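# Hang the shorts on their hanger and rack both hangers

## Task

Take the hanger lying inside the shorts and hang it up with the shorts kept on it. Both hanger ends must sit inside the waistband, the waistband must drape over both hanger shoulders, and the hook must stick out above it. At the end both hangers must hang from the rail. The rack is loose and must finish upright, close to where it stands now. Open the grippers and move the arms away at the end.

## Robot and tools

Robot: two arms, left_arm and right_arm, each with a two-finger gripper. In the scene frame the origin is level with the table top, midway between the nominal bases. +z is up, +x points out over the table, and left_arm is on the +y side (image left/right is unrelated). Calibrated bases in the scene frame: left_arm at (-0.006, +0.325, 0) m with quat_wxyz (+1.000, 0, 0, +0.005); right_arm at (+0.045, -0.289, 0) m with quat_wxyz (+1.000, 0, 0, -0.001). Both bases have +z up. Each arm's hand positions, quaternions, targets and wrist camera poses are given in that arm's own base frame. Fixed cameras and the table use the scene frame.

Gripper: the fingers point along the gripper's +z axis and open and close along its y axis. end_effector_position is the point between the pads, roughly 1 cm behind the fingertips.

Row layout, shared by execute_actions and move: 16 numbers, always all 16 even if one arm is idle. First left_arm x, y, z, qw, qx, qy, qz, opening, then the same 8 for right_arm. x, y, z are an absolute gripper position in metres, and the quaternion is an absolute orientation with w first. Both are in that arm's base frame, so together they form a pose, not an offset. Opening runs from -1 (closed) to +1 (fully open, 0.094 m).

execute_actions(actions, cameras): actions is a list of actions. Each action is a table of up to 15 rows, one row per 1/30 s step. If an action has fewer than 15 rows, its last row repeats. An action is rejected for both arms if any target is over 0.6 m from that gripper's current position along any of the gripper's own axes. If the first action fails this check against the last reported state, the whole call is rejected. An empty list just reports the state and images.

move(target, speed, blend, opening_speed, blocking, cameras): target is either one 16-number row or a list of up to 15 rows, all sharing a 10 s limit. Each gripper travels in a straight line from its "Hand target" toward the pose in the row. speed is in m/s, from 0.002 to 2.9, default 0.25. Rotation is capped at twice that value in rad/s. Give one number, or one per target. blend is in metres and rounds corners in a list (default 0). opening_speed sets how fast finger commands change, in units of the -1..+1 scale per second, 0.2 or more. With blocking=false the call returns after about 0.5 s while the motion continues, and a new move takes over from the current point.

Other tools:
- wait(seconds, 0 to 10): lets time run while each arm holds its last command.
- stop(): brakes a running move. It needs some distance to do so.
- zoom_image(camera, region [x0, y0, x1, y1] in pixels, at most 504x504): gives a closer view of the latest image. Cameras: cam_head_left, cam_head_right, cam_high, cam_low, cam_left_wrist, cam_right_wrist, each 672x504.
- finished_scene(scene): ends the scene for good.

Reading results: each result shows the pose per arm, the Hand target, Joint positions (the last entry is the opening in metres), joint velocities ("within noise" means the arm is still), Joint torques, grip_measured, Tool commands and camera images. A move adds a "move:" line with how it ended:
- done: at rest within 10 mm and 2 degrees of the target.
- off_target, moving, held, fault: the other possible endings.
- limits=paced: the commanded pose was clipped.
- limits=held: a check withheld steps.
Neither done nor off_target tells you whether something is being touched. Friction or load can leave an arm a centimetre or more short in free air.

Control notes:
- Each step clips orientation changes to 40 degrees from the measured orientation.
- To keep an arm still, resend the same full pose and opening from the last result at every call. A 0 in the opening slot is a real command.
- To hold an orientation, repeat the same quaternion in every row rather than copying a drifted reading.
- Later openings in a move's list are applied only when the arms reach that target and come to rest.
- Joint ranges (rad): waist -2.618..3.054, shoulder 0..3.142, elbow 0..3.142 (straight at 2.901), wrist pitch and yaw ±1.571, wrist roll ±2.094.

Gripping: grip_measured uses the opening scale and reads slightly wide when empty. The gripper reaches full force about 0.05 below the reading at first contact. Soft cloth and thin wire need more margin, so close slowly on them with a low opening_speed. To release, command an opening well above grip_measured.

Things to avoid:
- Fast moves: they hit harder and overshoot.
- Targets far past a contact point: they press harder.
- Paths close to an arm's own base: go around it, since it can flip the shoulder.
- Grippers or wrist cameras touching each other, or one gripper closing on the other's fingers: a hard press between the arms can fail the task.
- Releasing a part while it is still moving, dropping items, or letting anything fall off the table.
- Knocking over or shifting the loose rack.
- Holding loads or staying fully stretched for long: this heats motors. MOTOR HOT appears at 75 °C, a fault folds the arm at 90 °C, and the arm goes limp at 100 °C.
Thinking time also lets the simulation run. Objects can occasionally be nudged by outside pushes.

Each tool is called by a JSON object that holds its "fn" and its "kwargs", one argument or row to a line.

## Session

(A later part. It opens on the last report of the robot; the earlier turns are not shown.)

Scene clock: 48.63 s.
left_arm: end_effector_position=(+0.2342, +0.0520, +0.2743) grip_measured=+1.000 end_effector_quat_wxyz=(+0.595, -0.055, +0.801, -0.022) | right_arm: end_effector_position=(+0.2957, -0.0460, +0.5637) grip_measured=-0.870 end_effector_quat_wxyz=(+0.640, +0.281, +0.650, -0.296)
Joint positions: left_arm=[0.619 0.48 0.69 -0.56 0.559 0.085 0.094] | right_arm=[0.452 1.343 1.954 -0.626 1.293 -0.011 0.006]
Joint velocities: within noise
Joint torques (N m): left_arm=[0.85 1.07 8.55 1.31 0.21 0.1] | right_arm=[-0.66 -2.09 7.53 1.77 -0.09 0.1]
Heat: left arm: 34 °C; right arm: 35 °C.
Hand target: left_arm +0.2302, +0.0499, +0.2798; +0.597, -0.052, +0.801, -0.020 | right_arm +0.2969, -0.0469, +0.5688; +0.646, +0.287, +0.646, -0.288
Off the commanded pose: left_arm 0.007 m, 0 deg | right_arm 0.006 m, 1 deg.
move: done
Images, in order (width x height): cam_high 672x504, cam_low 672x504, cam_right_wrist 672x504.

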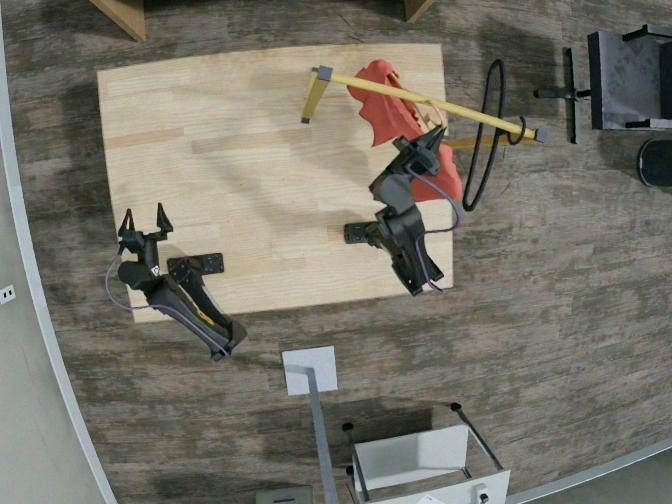

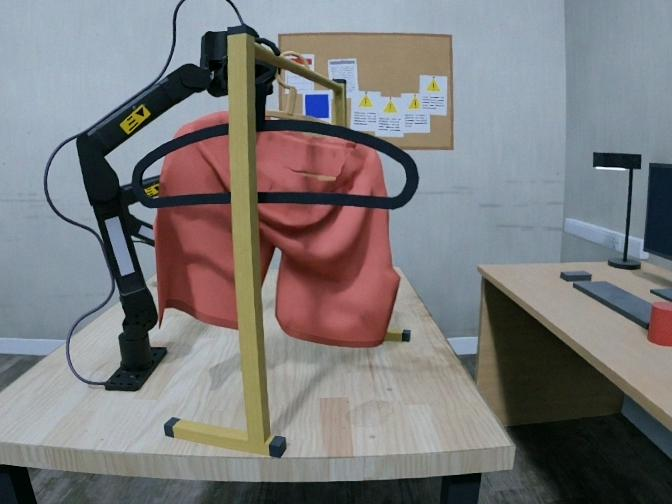

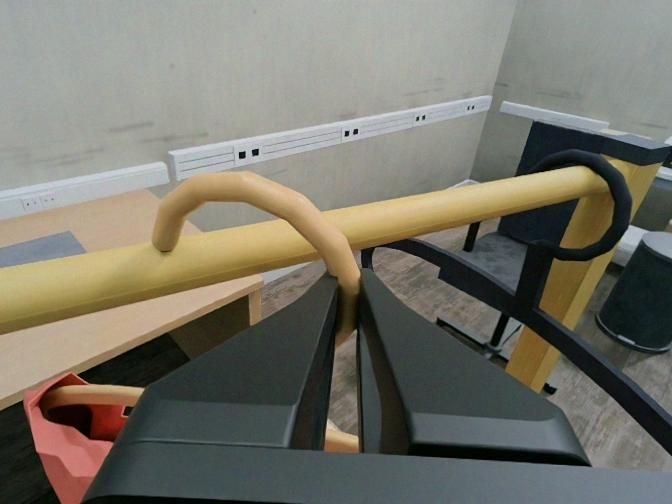

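{"fn": "move", "kwargs": {
  "target": [0.23,0.05,0.28,0.593,-0.052,0.796,-0.02,1, 0.330,-0.051,0.567,0.635,0.308,0.635,-0.308,-1],
  "speed": 0.05,
  "cameras": ["cam_low","cam_high","cam_right_wrist"]
}}

{"fn": "zoom_image", "kwargs": {
  "camera": "cam_high",
  "region": [340, 30, 560, 210]
}}

{"fn": "zoom_image", "kwargs": {
  "camera": "cam_low",
  "region": [190, 20, 430, 220]
}}

Scene clock: 50.03 s.
left_arm: end_effector_position=(+0.2342, +0.0520, +0.2743) grip_measured=+1.000 end_effector_quat_wxyz=(+0.595, -0.055, +0.801, -0.022) | right_arm: end_effector_position=(+0.3255, -0.0488, +0.5602) grip_measured=-0.870 end_effector_quat_wxyz=(+0.627, +0.296, +0.646, -0.321)
Joint positions: left_arm=[0.619 0.48 0.69 -0.56 0.559 0.085 0.094] | right_arm=[0.397 1.457 2.03 -0.607 1.299 -0.011 0.006]
Joint velocities: within noise
Joint torques (N m): left_arm=[0.81 1.06 8.59 1.34 0.22 0.09] | right_arm=[-1.33 -2.67 7.99 2 -0.13 0.09]
Heat: left arm: 35 °C; right arm: 35 °C.
Hand target: left_arm +0.2302, +0.0499, +0.2798; +0.597, -0.052, +0.801, -0.020 | right_arm +0.3296, -0.0509, +0.5667; +0.636, +0.308, +0.636, -0.309
Off the commanded pose: left_arm 0.007 m, 0 deg | right_arm 0.008 m, 3 deg.
move: off_target (right_arm)
Images, in order (width x height): cam_high 672x504, cam_low 672x504, cam_right_wrist 672x504.

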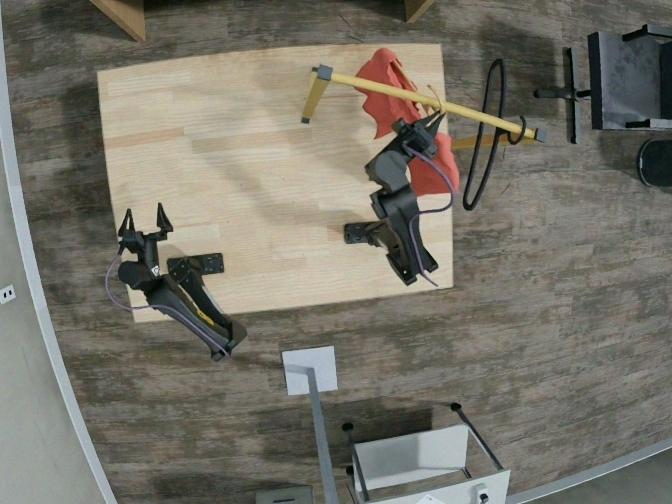

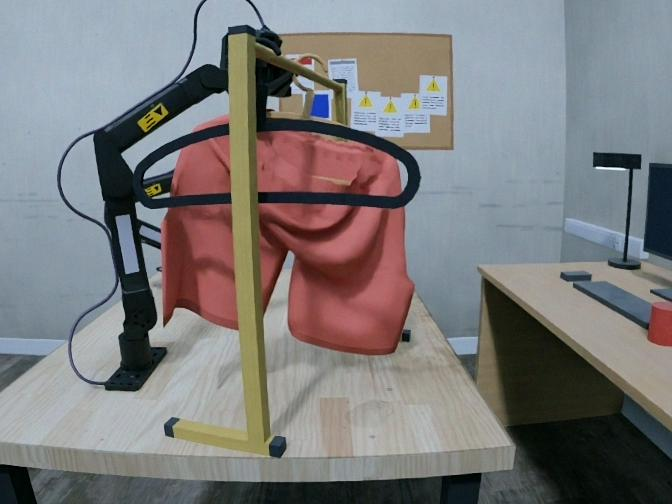

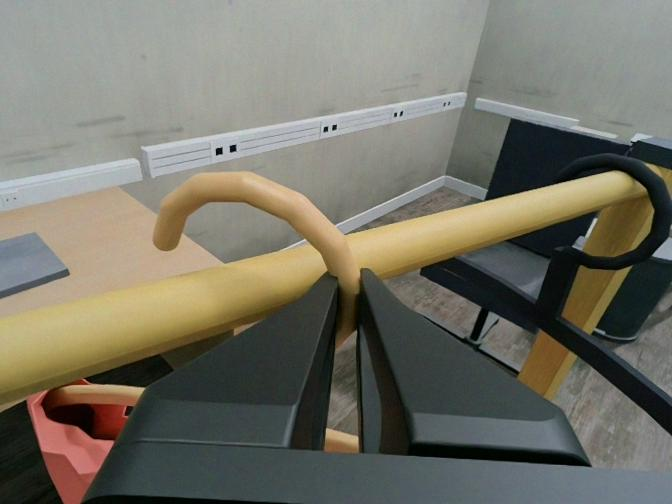

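Scaled by 2.291 from the camera's 672x504 image, which has a finer 960x720 frame.

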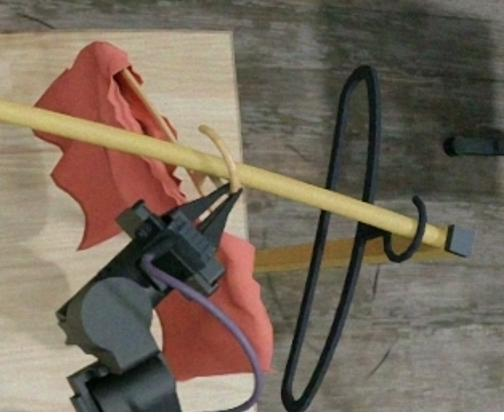

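Scaled by 2.100 from the camera's 672x504 image, which has a finer 960x720 frame.

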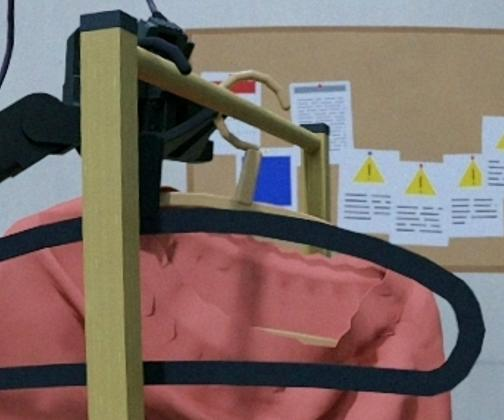

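{"fn": "move", "kwargs": {
  "target": [0.23,0.05,0.28,0.593,-0.052,0.796,-0.02,1, 0.334,-0.051,0.549,0.635,0.308,0.635,-0.308,-1],
  "speed": 0.05,
  "cameras": ["cam_low","cam_high","cam_right_wrist"]
}}

{"fn": "zoom_image", "kwargs": {
  "camera": "cam_low",
  "region": [190, 20, 430, 220]
}}

Scene clock: 51.40 s.
left_arm: end_effector_position=(+0.2342, +0.0520, +0.2743) grip_measured=+1.000 end_effector_quat_wxyz=(+0.595, -0.055, +0.801, -0.022) | right_arm: end_effector_position=(+0.3278, -0.0512, +0.5534) grip_measured=-0.870 end_effector_quat_wxyz=(+0.634, +0.317, +0.632, -0.313)
Joint positions: left_arm=[0.619 0.48 0.69 -0.56 0.559 0.085 0.094] | right_arm=[0.387 1.436 1.954 -0.518 1.311 0.007 0.006]
Joint velocities: within noise
Joint torques (N m): left_arm=[0.81 1.14 8.57 1.36 0.23 0.1] | right_arm=[-1.09 -4.48 4.21 1.82 -0.39 0]
Heat: left arm: 35 °C; right arm: 34 °C.
Hand target: left_arm +0.2302, +0.0499, +0.2798; +0.597, -0.052, +0.801, -0.020 | right_arm +0.3339, -0.0510, +0.5489; +0.635, +0.309, +0.637, -0.308
Off the commanded pose: left_arm 0.007 m, 0 deg | right_arm 0.008 m, 1 deg.
move: done
Images, in order (width x height): cam_high 672x504, cam_low 672x504, cam_right_wrist 672x504.

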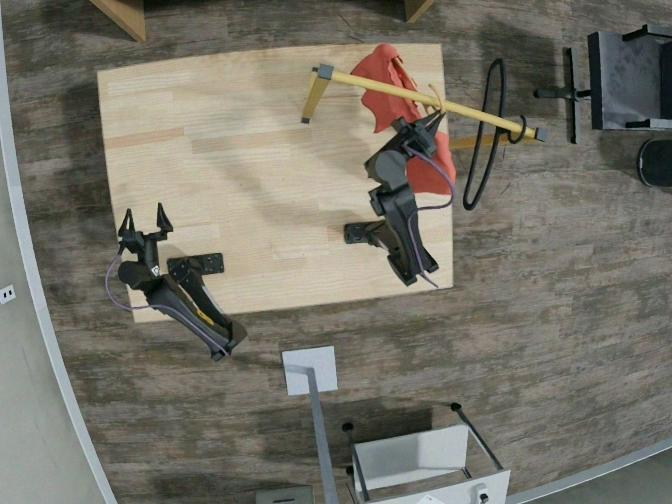

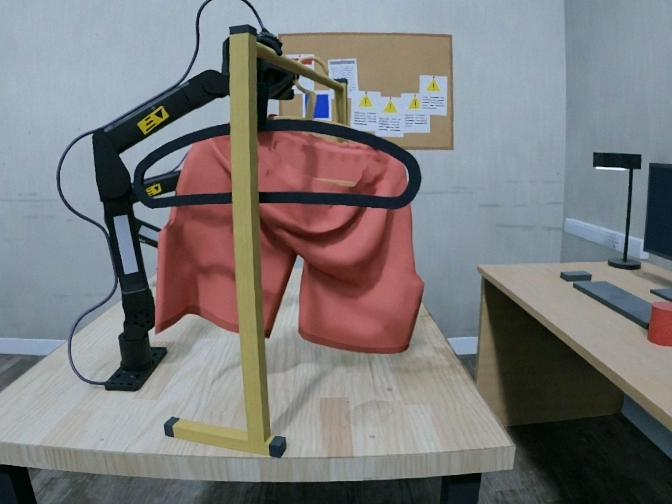

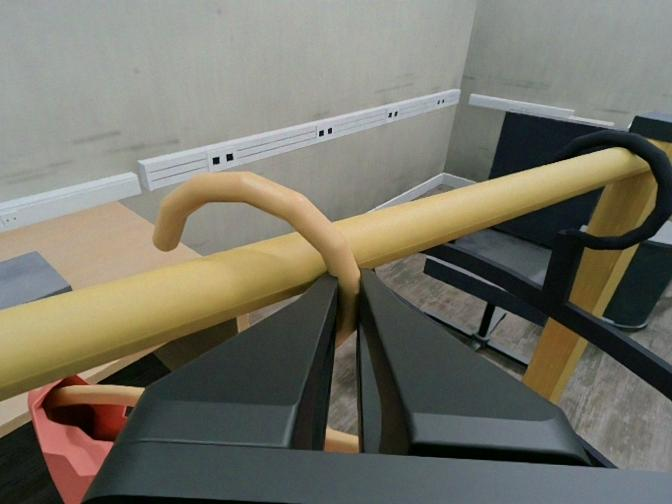

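Scaled by 2.100 from the camera's 672x504 image, which has a finer 960x720 frame.

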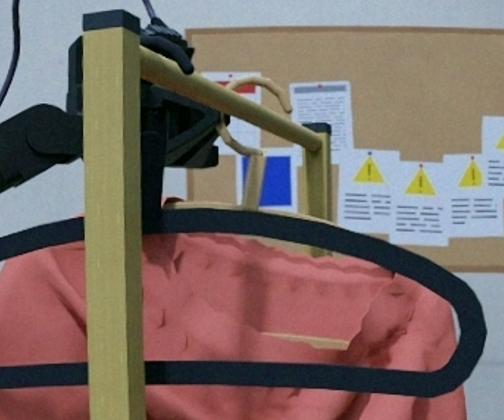

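{"fn": "move", "kwargs": {
  "target": [0.23,0.05,0.28,0.593,-0.052,0.796,-0.02,1, 0.319,-0.048,0.553,0.635,0.308,0.635,-0.308,-1],
  "speed": 0.05,
  "cameras": ["cam_low","cam_high","cam_right_wrist"]
}}

{"fn": "zoom_image", "kwargs": {
  "camera": "cam_low",
  "region": [190, 20, 430, 220]
}}

Scene clock: 52.50 s.
left_arm: end_effector_position=(+0.2342, +0.0520, +0.2743) grip_measured=+1.000 end_effector_quat_wxyz=(+0.595, -0.055, +0.801, -0.022) | right_arm: end_effector_position=(+0.3239, -0.0486, +0.5528) grip_measured=-0.870 end_effector_quat_wxyz=(+0.635, +0.314, +0.634, -0.311)
Joint positions: left_arm=[0.619 0.48 0.69 -0.56 0.559 0.085 0.094] | right_arm=[0.402 1.422 1.941 -0.522 1.318 0.007 0.006]
Joint velocities: within noise
Joint torques (N m): left_arm=[0.85 1.14 8.54 1.34 0.21 0.09] | right_arm=[0.53 -5.91 4.62 1.65 -0.03 -0.08]
Heat: left arm: 35 °C; right arm: 34 °C.
Hand target: left_arm +0.2302, +0.0499, +0.2798; +0.597, -0.052, +0.801, -0.020 | right_arm +0.3191, -0.0481, +0.5531; +0.636, +0.309, +0.636, -0.309
Off the commanded pose: left_arm 0.007 m, 0 deg | right_arm 0.005 m, 1 deg.
move: done
Images, in order (width x height): cam_high 672x504, cam_low 672x504, cam_right_wrist 672x504.

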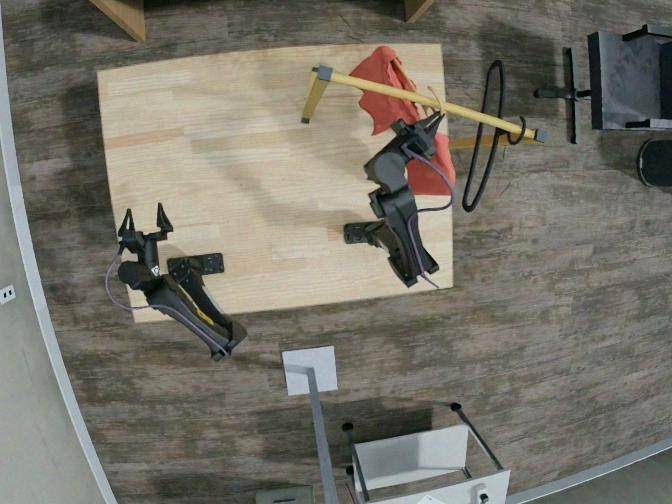

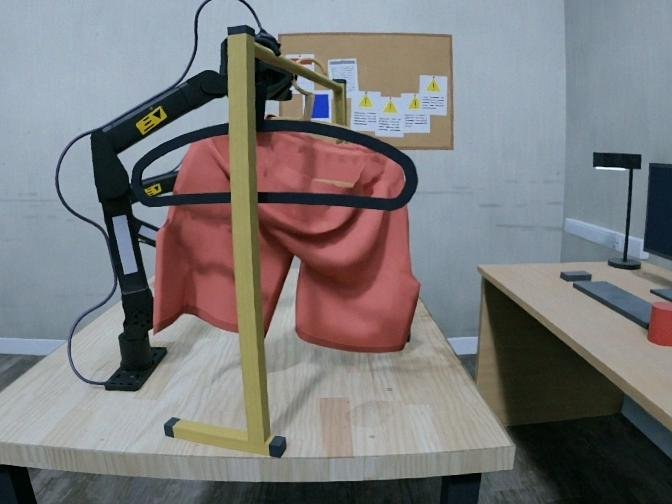

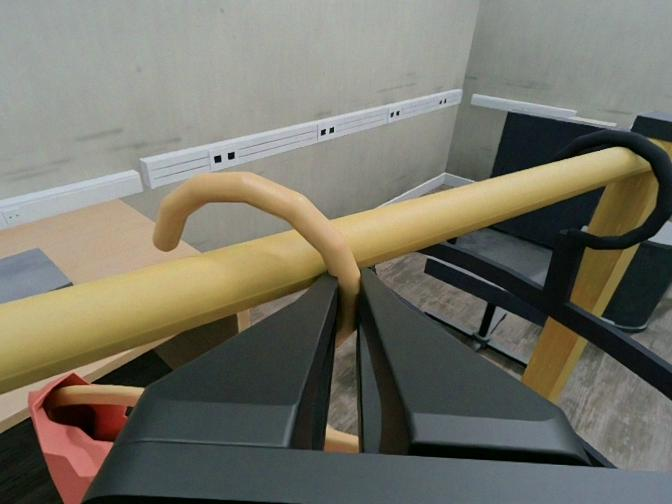

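Scaled by 2.100 from the camera's 672x504 image, which has a finer 960x720 frame.

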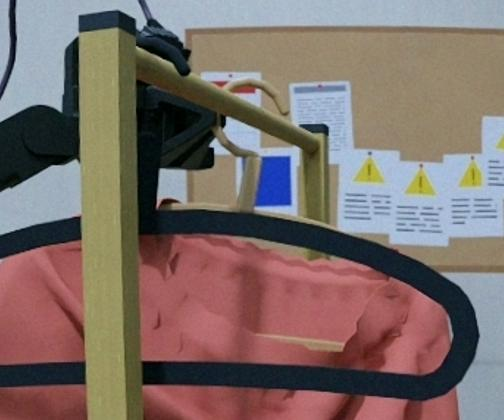

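{"fn": "move", "kwargs": {
  "target": [0.23,0.05,0.28,0.593,-0.052,0.796,-0.02,1, 0.318,-0.048,0.542,0.635,0.308,0.635,-0.308,-1],
  "speed": 0.04,
  "cameras": ["cam_low","cam_high","cam_right_wrist"]
}}

{"fn": "zoom_image", "kwargs": {
  "camera": "cam_low",
  "region": [190, 20, 430, 220]
}}

Scene clock: 53.90 s.
left_arm: end_effector_position=(+0.2342, +0.0520, +0.2743) grip_measured=+1.000 end_effector_quat_wxyz=(+0.595, -0.055, +0.801, -0.022) | right_arm: end_effector_position=(+0.3224, -0.0488, +0.5420) grip_measured=-0.870 end_effector_quat_wxyz=(+0.633, +0.311, +0.636, -0.313)
Joint positions: left_arm=[0.619 0.48 0.69 -0.56 0.559 0.085 0.094] | right_arm=[0.404 1.387 1.86 -0.484 1.319 0.007 0.006]
Joint velocities: within noise
Joint torques (N m): left_arm=[0.9 0.94 8.43 1.37 0.23 0.11] | right_arm=[0.72 -5.56 4.6 1.76 -0.02 -0.06]
Heat: left arm: 35 °C; right arm: 34 °C.
Hand target: left_arm +0.2302, +0.0499, +0.2798; +0.597, -0.052, +0.801, -0.020 | right_arm +0.3181, -0.0481, +0.5420; +0.636, +0.309, +0.637, -0.309
Off the commanded pose: left_arm 0.007 m, 0 deg | right_arm 0.004 m, 1 deg.
move: done
Images, in order (width x height): cam_high 672x504, cam_low 672x504, cam_right_wrist 672x504.

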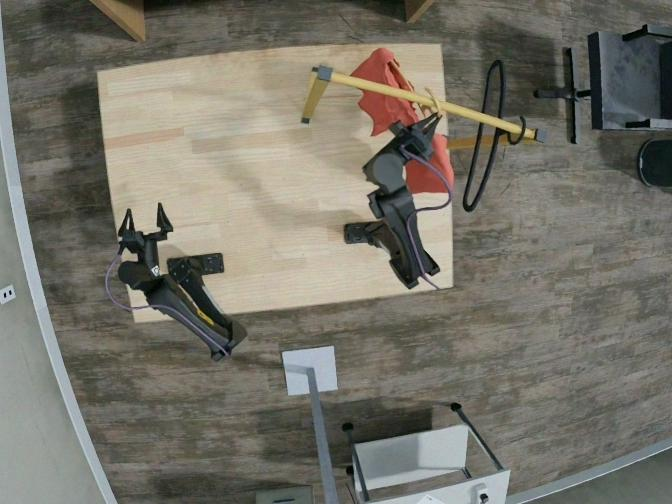

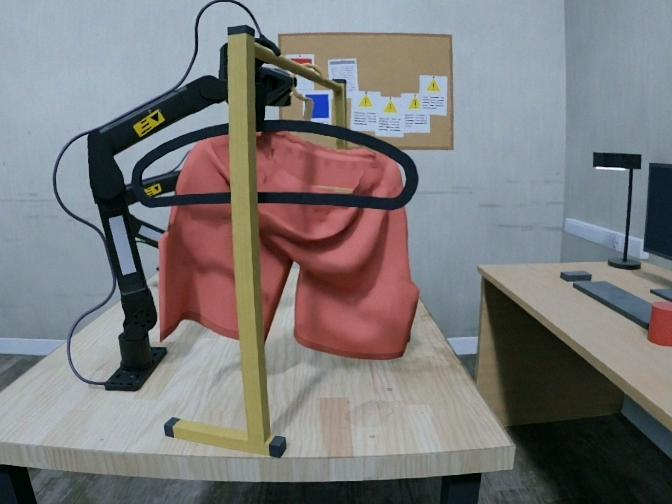

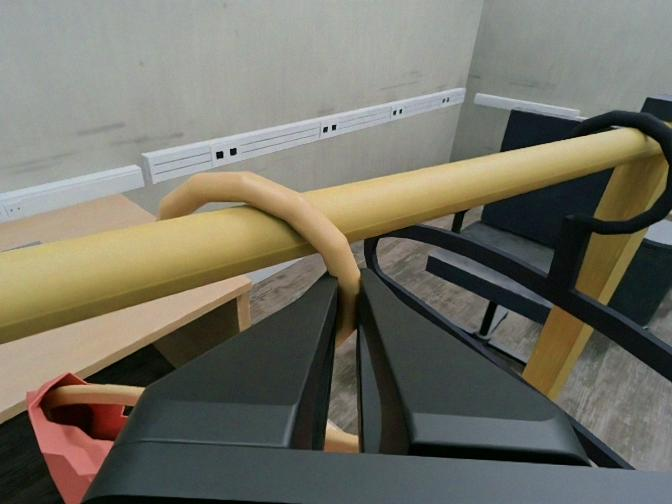

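Scaled by 2.100 from the camera's 672x504 image, which has a finer 960x720 frame.

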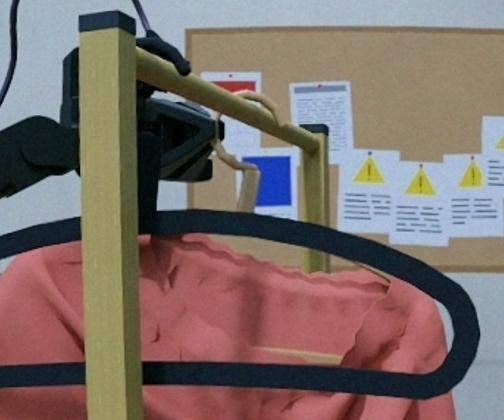

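{"fn": "move", "kwargs": {
  "target": [0.23,0.05,0.28,0.593,-0.052,0.796,-0.02,1, 0.318,-0.048,0.533,0.635,0.308,0.635,-0.308,-1],
  "speed": 0.03,
  "cameras": ["cam_low","cam_high","cam_right_wrist"]
}}

{"fn": "zoom_image", "kwargs": {
  "camera": "cam_low",
  "region": [190, 20, 430, 220]
}}

Scene clock: 55.07 s.
left_arm: end_effector_position=(+0.2342, +0.0520, +0.2743) grip_measured=+1.000 end_effector_quat_wxyz=(+0.595, -0.055, +0.801, -0.022) | right_arm: end_effector_position=(+0.3207, -0.0491, +0.5391) grip_measured=-0.870 end_effector_quat_wxyz=(+0.643, +0.320, +0.628, -0.300)
Joint positions: left_arm=[0.619 0.48 0.69 -0.56 0.559 0.085 0.094] | right_arm=[0.404 1.356 1.799 -0.413 1.312 0.007 0.006]
Joint velocities: within noise
Joint torques (N m): left_arm=[0.79 1.07 8.58 1.32 0.2 0.09] | right_arm=[0.59 -5.19 4.26 1.43 0.02 -0.11]
Heat: left arm: 35 °C; right arm: 34 °C.
Hand target: left_arm +0.2302, +0.0499, +0.2798; +0.597, -0.052, +0.801, -0.020 | right_arm +0.3181, -0.0482, +0.5332; +0.636, +0.309, +0.636, -0.309
Off the commanded pose: left_arm 0.007 m, 0 deg | right_arm 0.007 m, 2 deg.
move: done
Images, in order (width x height): cam_high 672x504, cam_low 672x504, cam_right_wrist 672x504.

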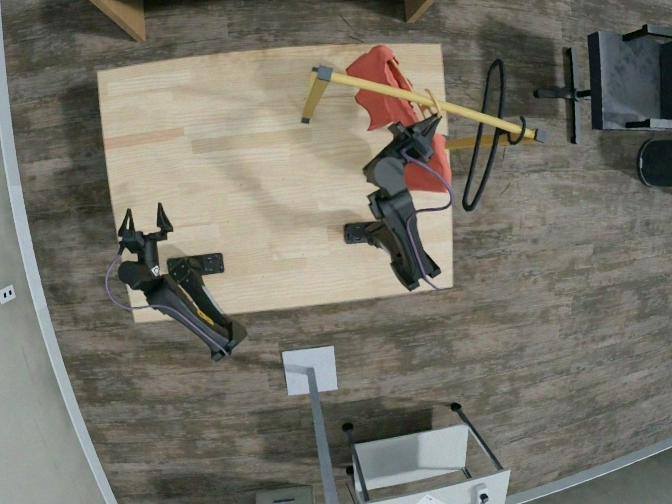

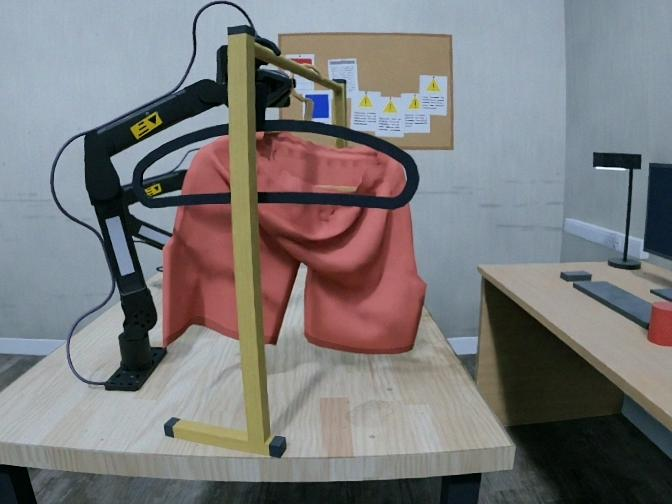

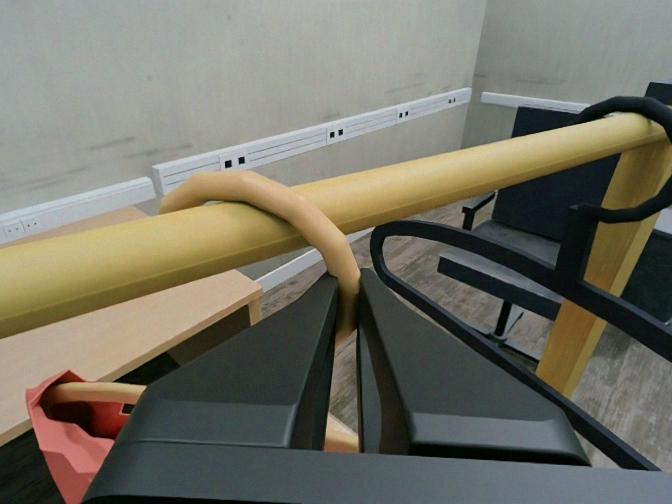

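Scaled by 2.100 from the camera's 672x504 image, which has a finer 960x720 frame.

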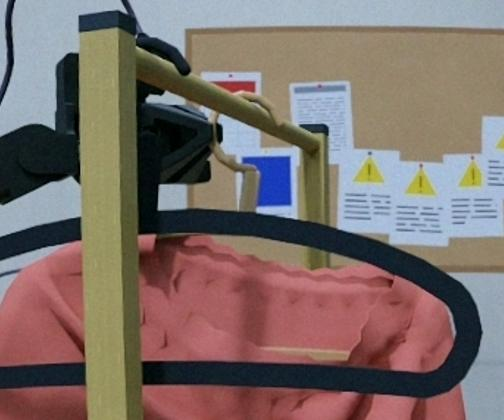

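{"fn": "move", "kwargs": {
  "target": [0.23,0.05,0.28,0.593,-0.052,0.796,-0.02,1, 0.318,-0.048,0.536,0.635,0.308,0.635,-0.308,-0.6],
  "speed": 0.03,
  "opening_speed": 0.3,
  "cameras": ["cam_low","cam_high","cam_right_wrist"]
}}

{"fn": "zoom_image", "kwargs": {
  "camera": "cam_low",
  "region": [190, 20, 430, 220]
}}

Scene clock: 56.93 s.
left_arm: end_effector_position=(+0.2342, +0.0520, +0.2743) grip_measured=+1.000 end_effector_quat_wxyz=(+0.595, -0.055, +0.801, -0.022) | right_arm: end_effector_position=(+0.3207, -0.0491, +0.5383) grip_measured=-0.602 end_effector_quat_wxyz=(+0.642, +0.318, +0.629, -0.302)
Joint positions: left_arm=[0.619 0.48 0.69 -0.56 0.559 0.085 0.094] | right_arm=[0.404 1.356 1.799 -0.419 1.312 0.006 0.019]
Joint velocities: within noise
Joint torques (N m): left_arm=[0.87 1.11 8.51 1.34 0.2 0.11] | right_arm=[0.47 -4.49 5.63 1.41 0.05 -0.14]
Heat: left arm: 35 °C; right arm: 33 °C.
Hand target: left_arm +0.2302, +0.0499, +0.2798; +0.597, -0.052, +0.801, -0.020 | right_arm +0.3180, -0.0481, +0.5361; +0.636, +0.308, +0.636, -0.309
Off the commanded pose: left_arm 0.007 m, 0 deg | right_arm 0.004 m, 2 deg.
move: done
Images, in order (width x height): cam_high 672x504, cam_low 672x504, cam_right_wrist 672x504.

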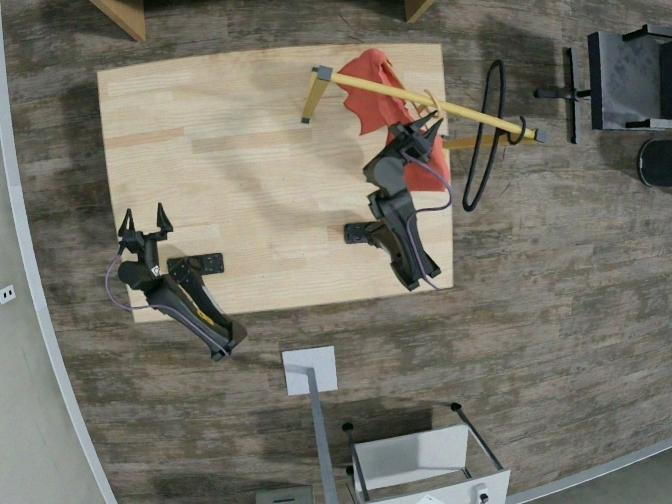

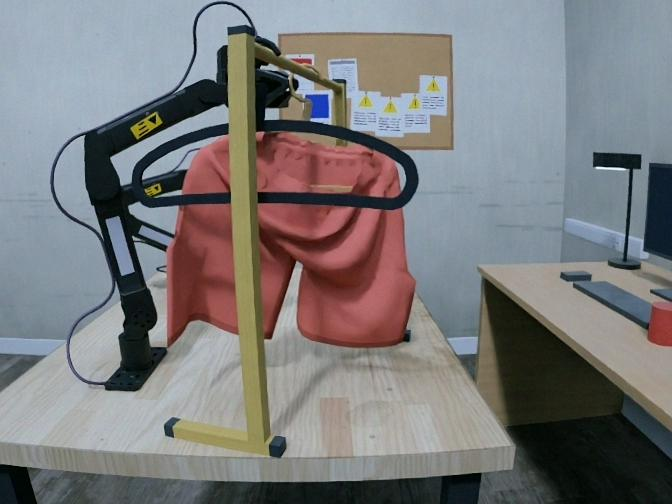

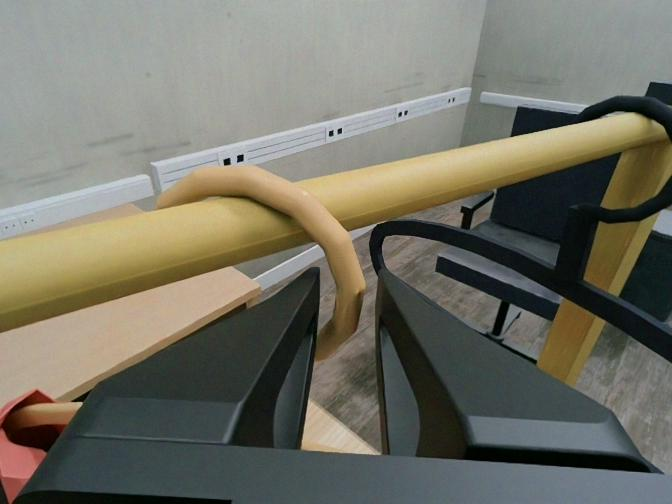

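Scaled by 2.100 from the camera's 672x504 image, which has a finer 960x720 frame.

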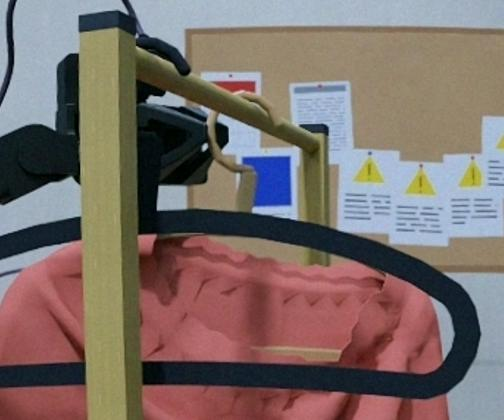

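{"fn": "move", "kwargs": {
  "target": [
    [0.23,0.05,0.28,0.593,-0.052,0.796,-0.02,1, 0.286,-0.007,0.538,0.635,0.308,0.635,-0.308,-0.6],
    [0.23,0.05,0.28,0.593,-0.052,0.796,-0.02,1, 0.26,0.035,0.538,0.655,0.26,0.655,-0.26,-0.6]
  ],
  "speed": 0.05,
  "cameras": ["cam_low","cam_high","cam_right_wrist"]
}}

{"fn": "move", "kwargs": {
  "target": [
    [0.23,0.05,0.28,0.593,-0.052,0.796,-0.02,1, 0.26,0.13,0.52,0.69,0.1,0.69,-0.1,-0.6],
    [0.23,0.05,0.28,0.593,-0.052,0.796,-0.02,1, 0.21,0.14,0.45,0.707,0,0.707,0,-0.6]
  ],
  "speed": 0.12
}}

{"fn": "zoom_image", "kwargs": {
  "camera": "cam_head_left",
  "region": [340, 110, 600, 390]
}}

{"fn": "zoom_image", "kwargs": {
  "camera": "cam_head_right",
  "region": [360, 110, 640, 390]
}}

{"fn": "zoom_image", "kwargs": {
  "camera": "cam_high",
  "region": [300, 30, 560, 220]
}}

{"fn": "zoom_image", "kwargs": {
  "camera": "cam_low",
  "region": [190, 20, 430, 240]
}}

Scene clock: 60.37 s.
left_arm: end_effector_position=(+0.2342, +0.0520, +0.2743) grip_measured=+1.000 end_effector_quat_wxyz=(+0.595, -0.055, +0.801, -0.022) | right_arm: end_effector_position=(+0.2640, +0.0357, +0.5414) grip_measured=-0.602 end_effector_quat_wxyz=(+0.668, +0.253, +0.660, -0.233)
Joint positions: left_arm=[0.619 0.48 0.69 -0.56 0.559 0.085 0.094] | right_arm=[0.862 1.258 1.742 -0.423 1.564 -0.031 0.019]
Joint velocities: within noise
Joint torques (N m): left_arm=[0.73 1.09 8.54 1.35 0.19 0.11] | right_arm=[0.53 -3.81 4.49 1.3 0.03 -0.14]
Heat: left arm: 35 °C; right arm: 33 °C.
Hand target: left_arm +0.2302, +0.0499, +0.2798; +0.597, -0.052, +0.801, -0.020 | right_arm +0.2609, +0.0345, +0.5381; +0.664, +0.242, +0.664, -0.242
Off the commanded pose: left_arm 0.007 m, 0 deg | right_arm 0.005 m, 4 deg.
joint sent to its limit (right arm) — joint 5 (wrist yaw), upper limit. The joint targets are off in orientation, not in position.
move: off_target (right_arm)
Images, in order (width x height): cam_high 672x504, cam_low 672x504, cam_right_wrist 672x504.

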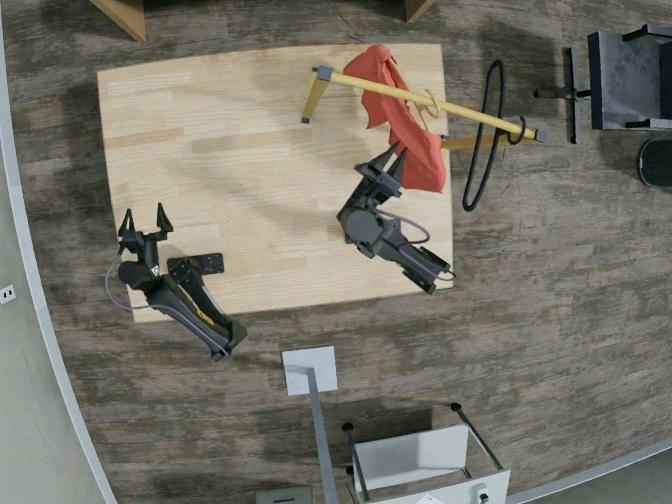

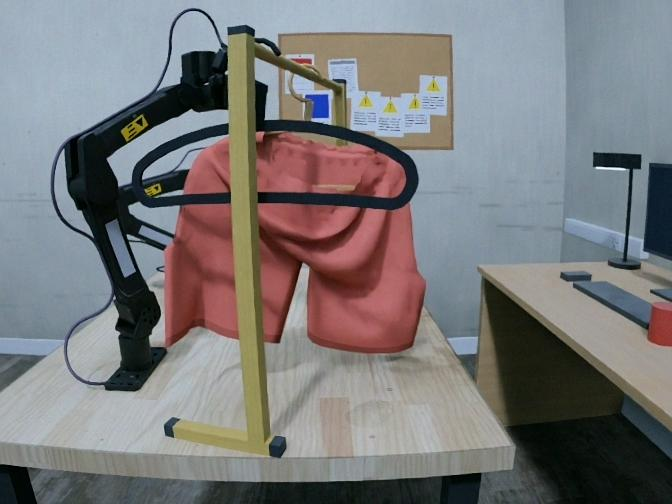

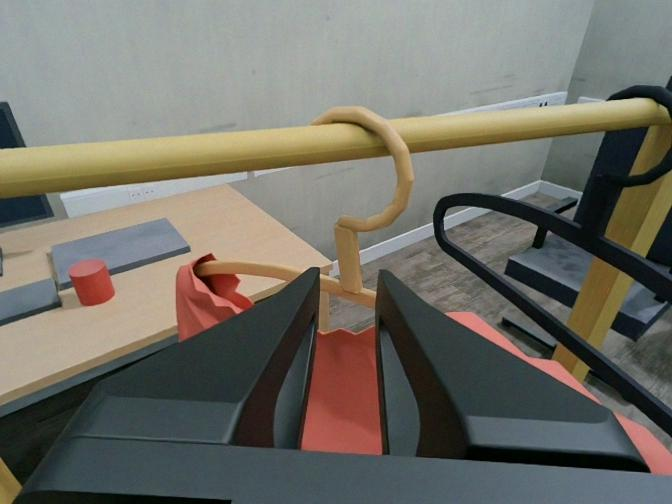

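Scene clock: 64.10 s.
left_arm: end_effector_position=(+0.2342, +0.0520, +0.2743) grip_measured=+1.000 end_effector_quat_wxyz=(+0.595, -0.055, +0.801, -0.022) | right_arm: end_effector_position=(+0.2116, +0.1387, +0.4550) grip_measured=-0.602 end_effector_quat_wxyz=(+0.708, +0.012, +0.706, +0.002)
Joint positions: left_arm=[0.619 0.48 0.69 -0.56 0.559 0.085 0.094] | right_arm=[1.332 0.906 1.198 -0.284 1.346 0.014 0.019]
Joint velocities: within noise
Joint torques (N m): left_arm=[0.76 1.06 8.58 1.31 0.25 0.11] | right_arm=[0.53 -1.13 4.93 1.72 -0.08 -0.1]
Heat: left arm: 35 °C; right arm: 33 °C.
Hand target: left_arm +0.2302, +0.0499, +0.2798; +0.597, -0.052, +0.801, -0.020 | right_arm +0.2101, +0.1400, +0.4501; +0.707, +0.000, +0.707, +0.000
Off the commanded pose: left_arm 0.007 m, 0 deg | right_arm 0.005 m, 1 deg.
move: done

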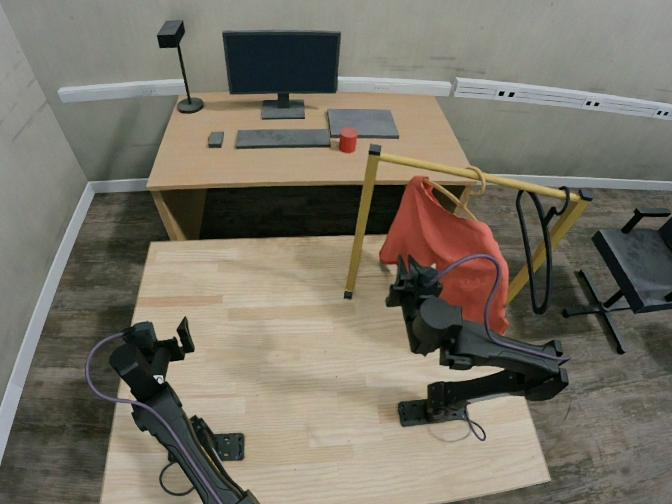

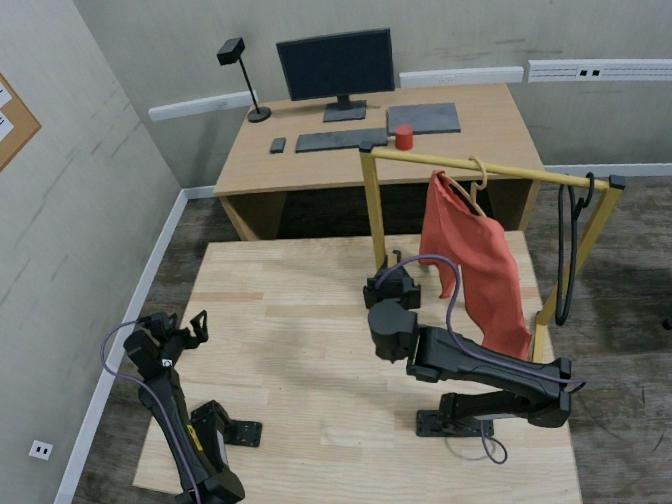

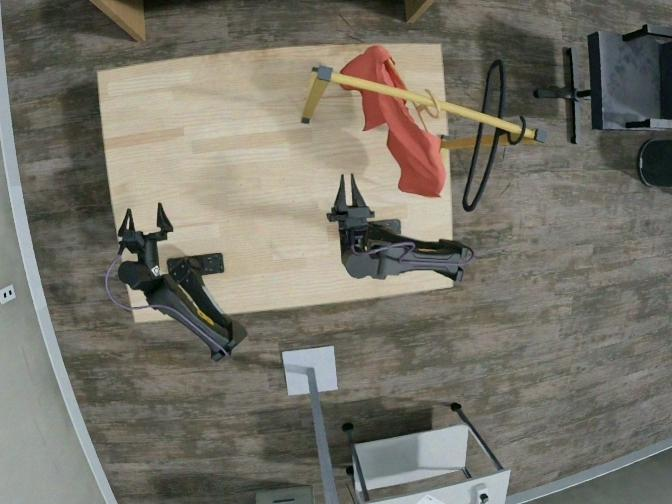

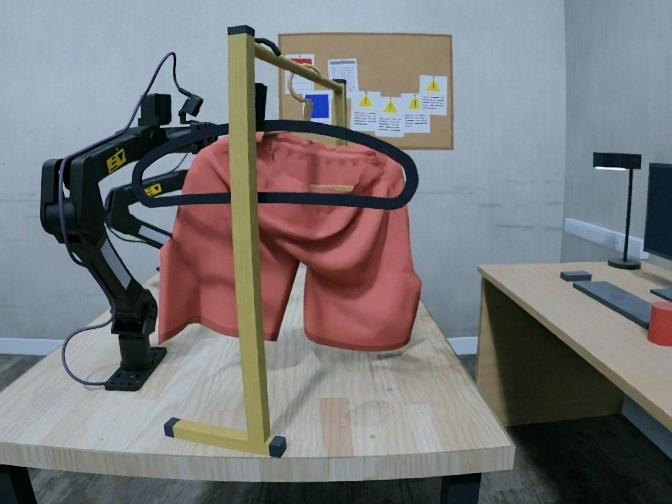

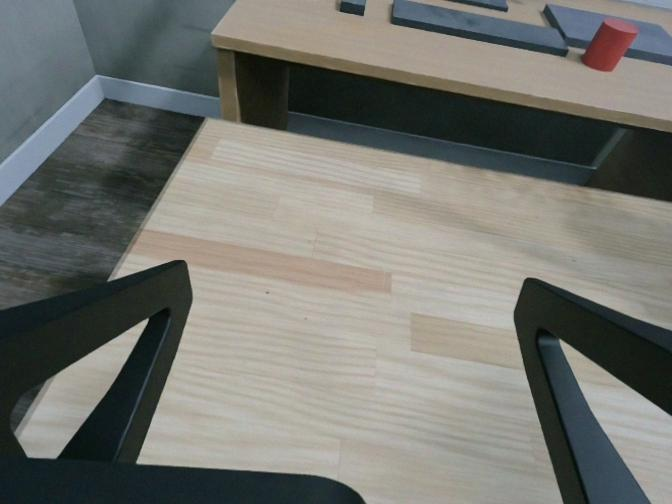

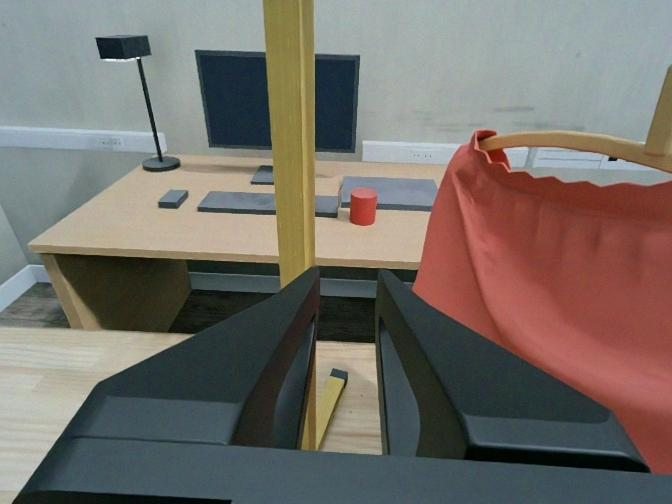

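Scaled by 1.800 from the camera's 672x504 image, which has a finer 960x720 frame.

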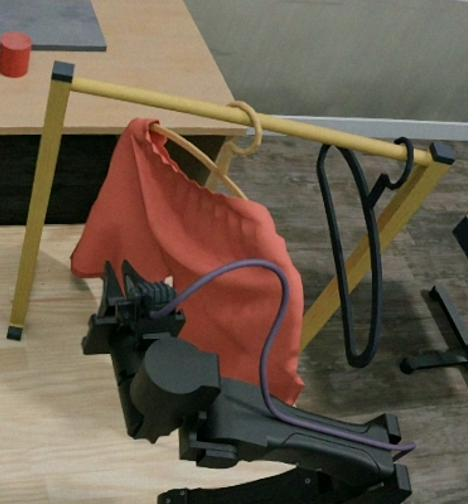

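Scaled by 1.800 from the camera's 672x504 image, which has a finer 960x720 frame.

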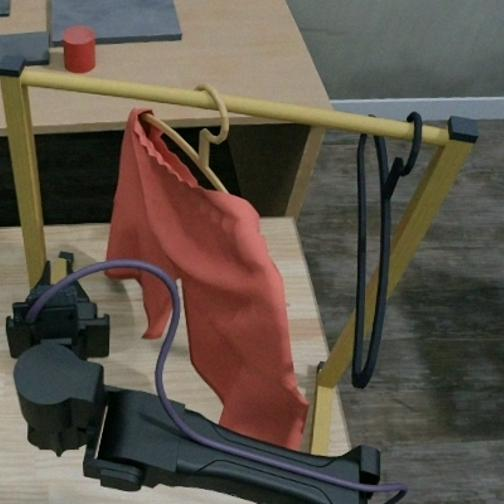

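Scaled by 1.938 from the camera's 672x504 image, which has a finer 960x720 frame.

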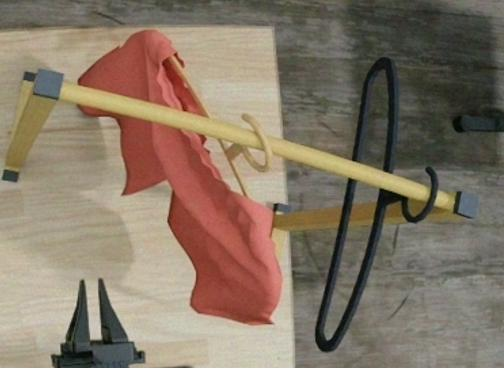

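Scaled by 2.100 from the camera's 672x504 image, which has a finer 960x720 frame.

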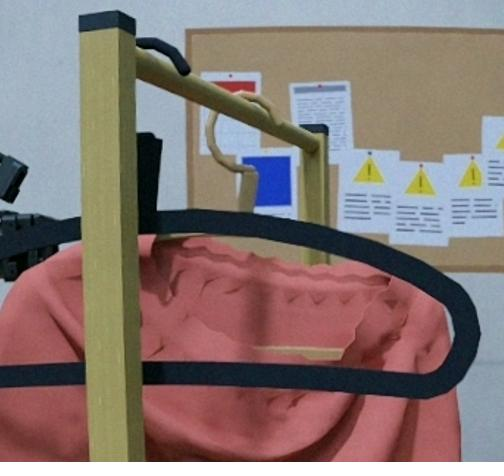

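{"fn": "zoom_image", "kwargs": {
  "camera": "cam_right_wrist",
  "region": [420, 80, 672, 260]
}}

{"fn": "wait", "kwargs": {
  "seconds": 1,
  "cameras": ["cam_high"]
}}

{"fn": "zoom_image", "kwargs": {
  "camera": "cam_high",
  "region": [330, 30, 470, 160]
}}

Scaled by 2.000 from the camera's 672x504 image, which has a finer 960x720 frame.

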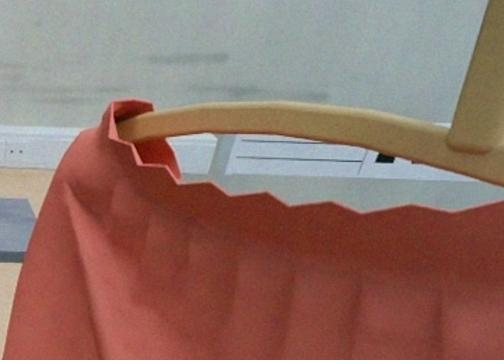

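Scene clock: 65.47 s.
left_arm: end_effector_position=(+0.2342, +0.0520, +0.2743) grip_measured=+1.000 end_effector_quat_wxyz=(+0.595, -0.055, +0.801, -0.022) | right_arm: end_effector_position=(+0.2116, +0.1387, +0.4552) grip_measured=-0.602 end_effector_quat_wxyz=(+0.708, +0.012, +0.706, +0.003)
Joint positions: left_arm=[0.619 0.48 0.69 -0.56 0.559 0.085 0.094] | right_arm=[1.332 0.906 1.198 -0.283 1.346 0.013 0.019]
Joint velocities: within noise
Joint torques (N m): left_arm=[0.8 1.11 8.5 1.33 0.22 0.09] | right_arm=[0.5 -1.18 4.97 1.64 -0.07 -0.15]
Heat: left arm: 35 °C; right arm: 33 °C.
Hand target: left_arm +0.2302, +0.0499, +0.2798; +0.597, -0.052, +0.801, -0.020 | right_arm +0.2101, +0.1399, +0.4501; +0.707, +0.000, +0.707, +0.000
Tool commands: left_gripper/opening=+1.0 right_gripper/opening=-0.6
Off the commanded pose: left_arm 0.007 m, 0 deg | right_arm 0.006 m, 1 deg.
wait: 1.00 s; at rest from the start
Images, in order (width x height): cam_high 672x504.

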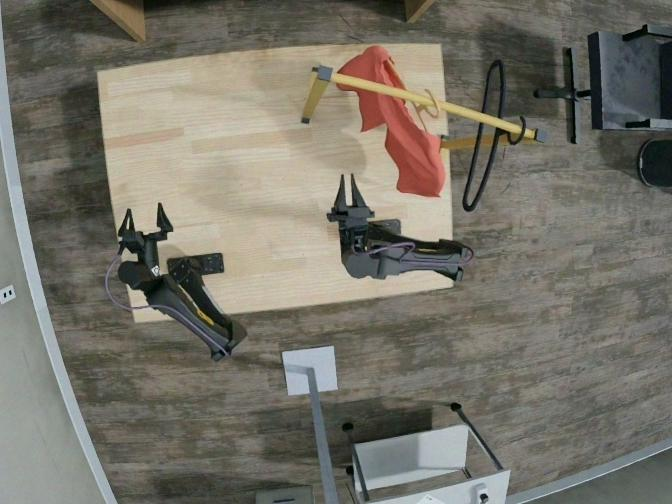

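Scaled by 3.600 from the camera's 672x504 image, which has a finer 960x720 frame.

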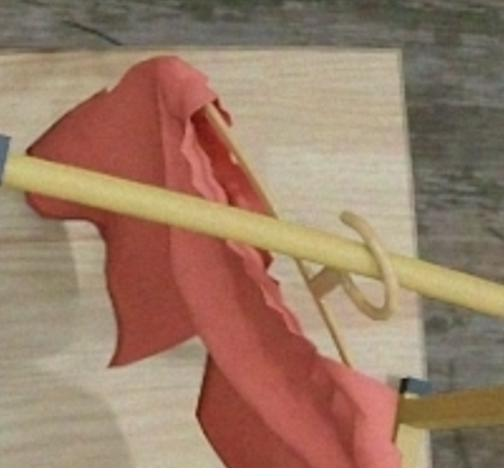

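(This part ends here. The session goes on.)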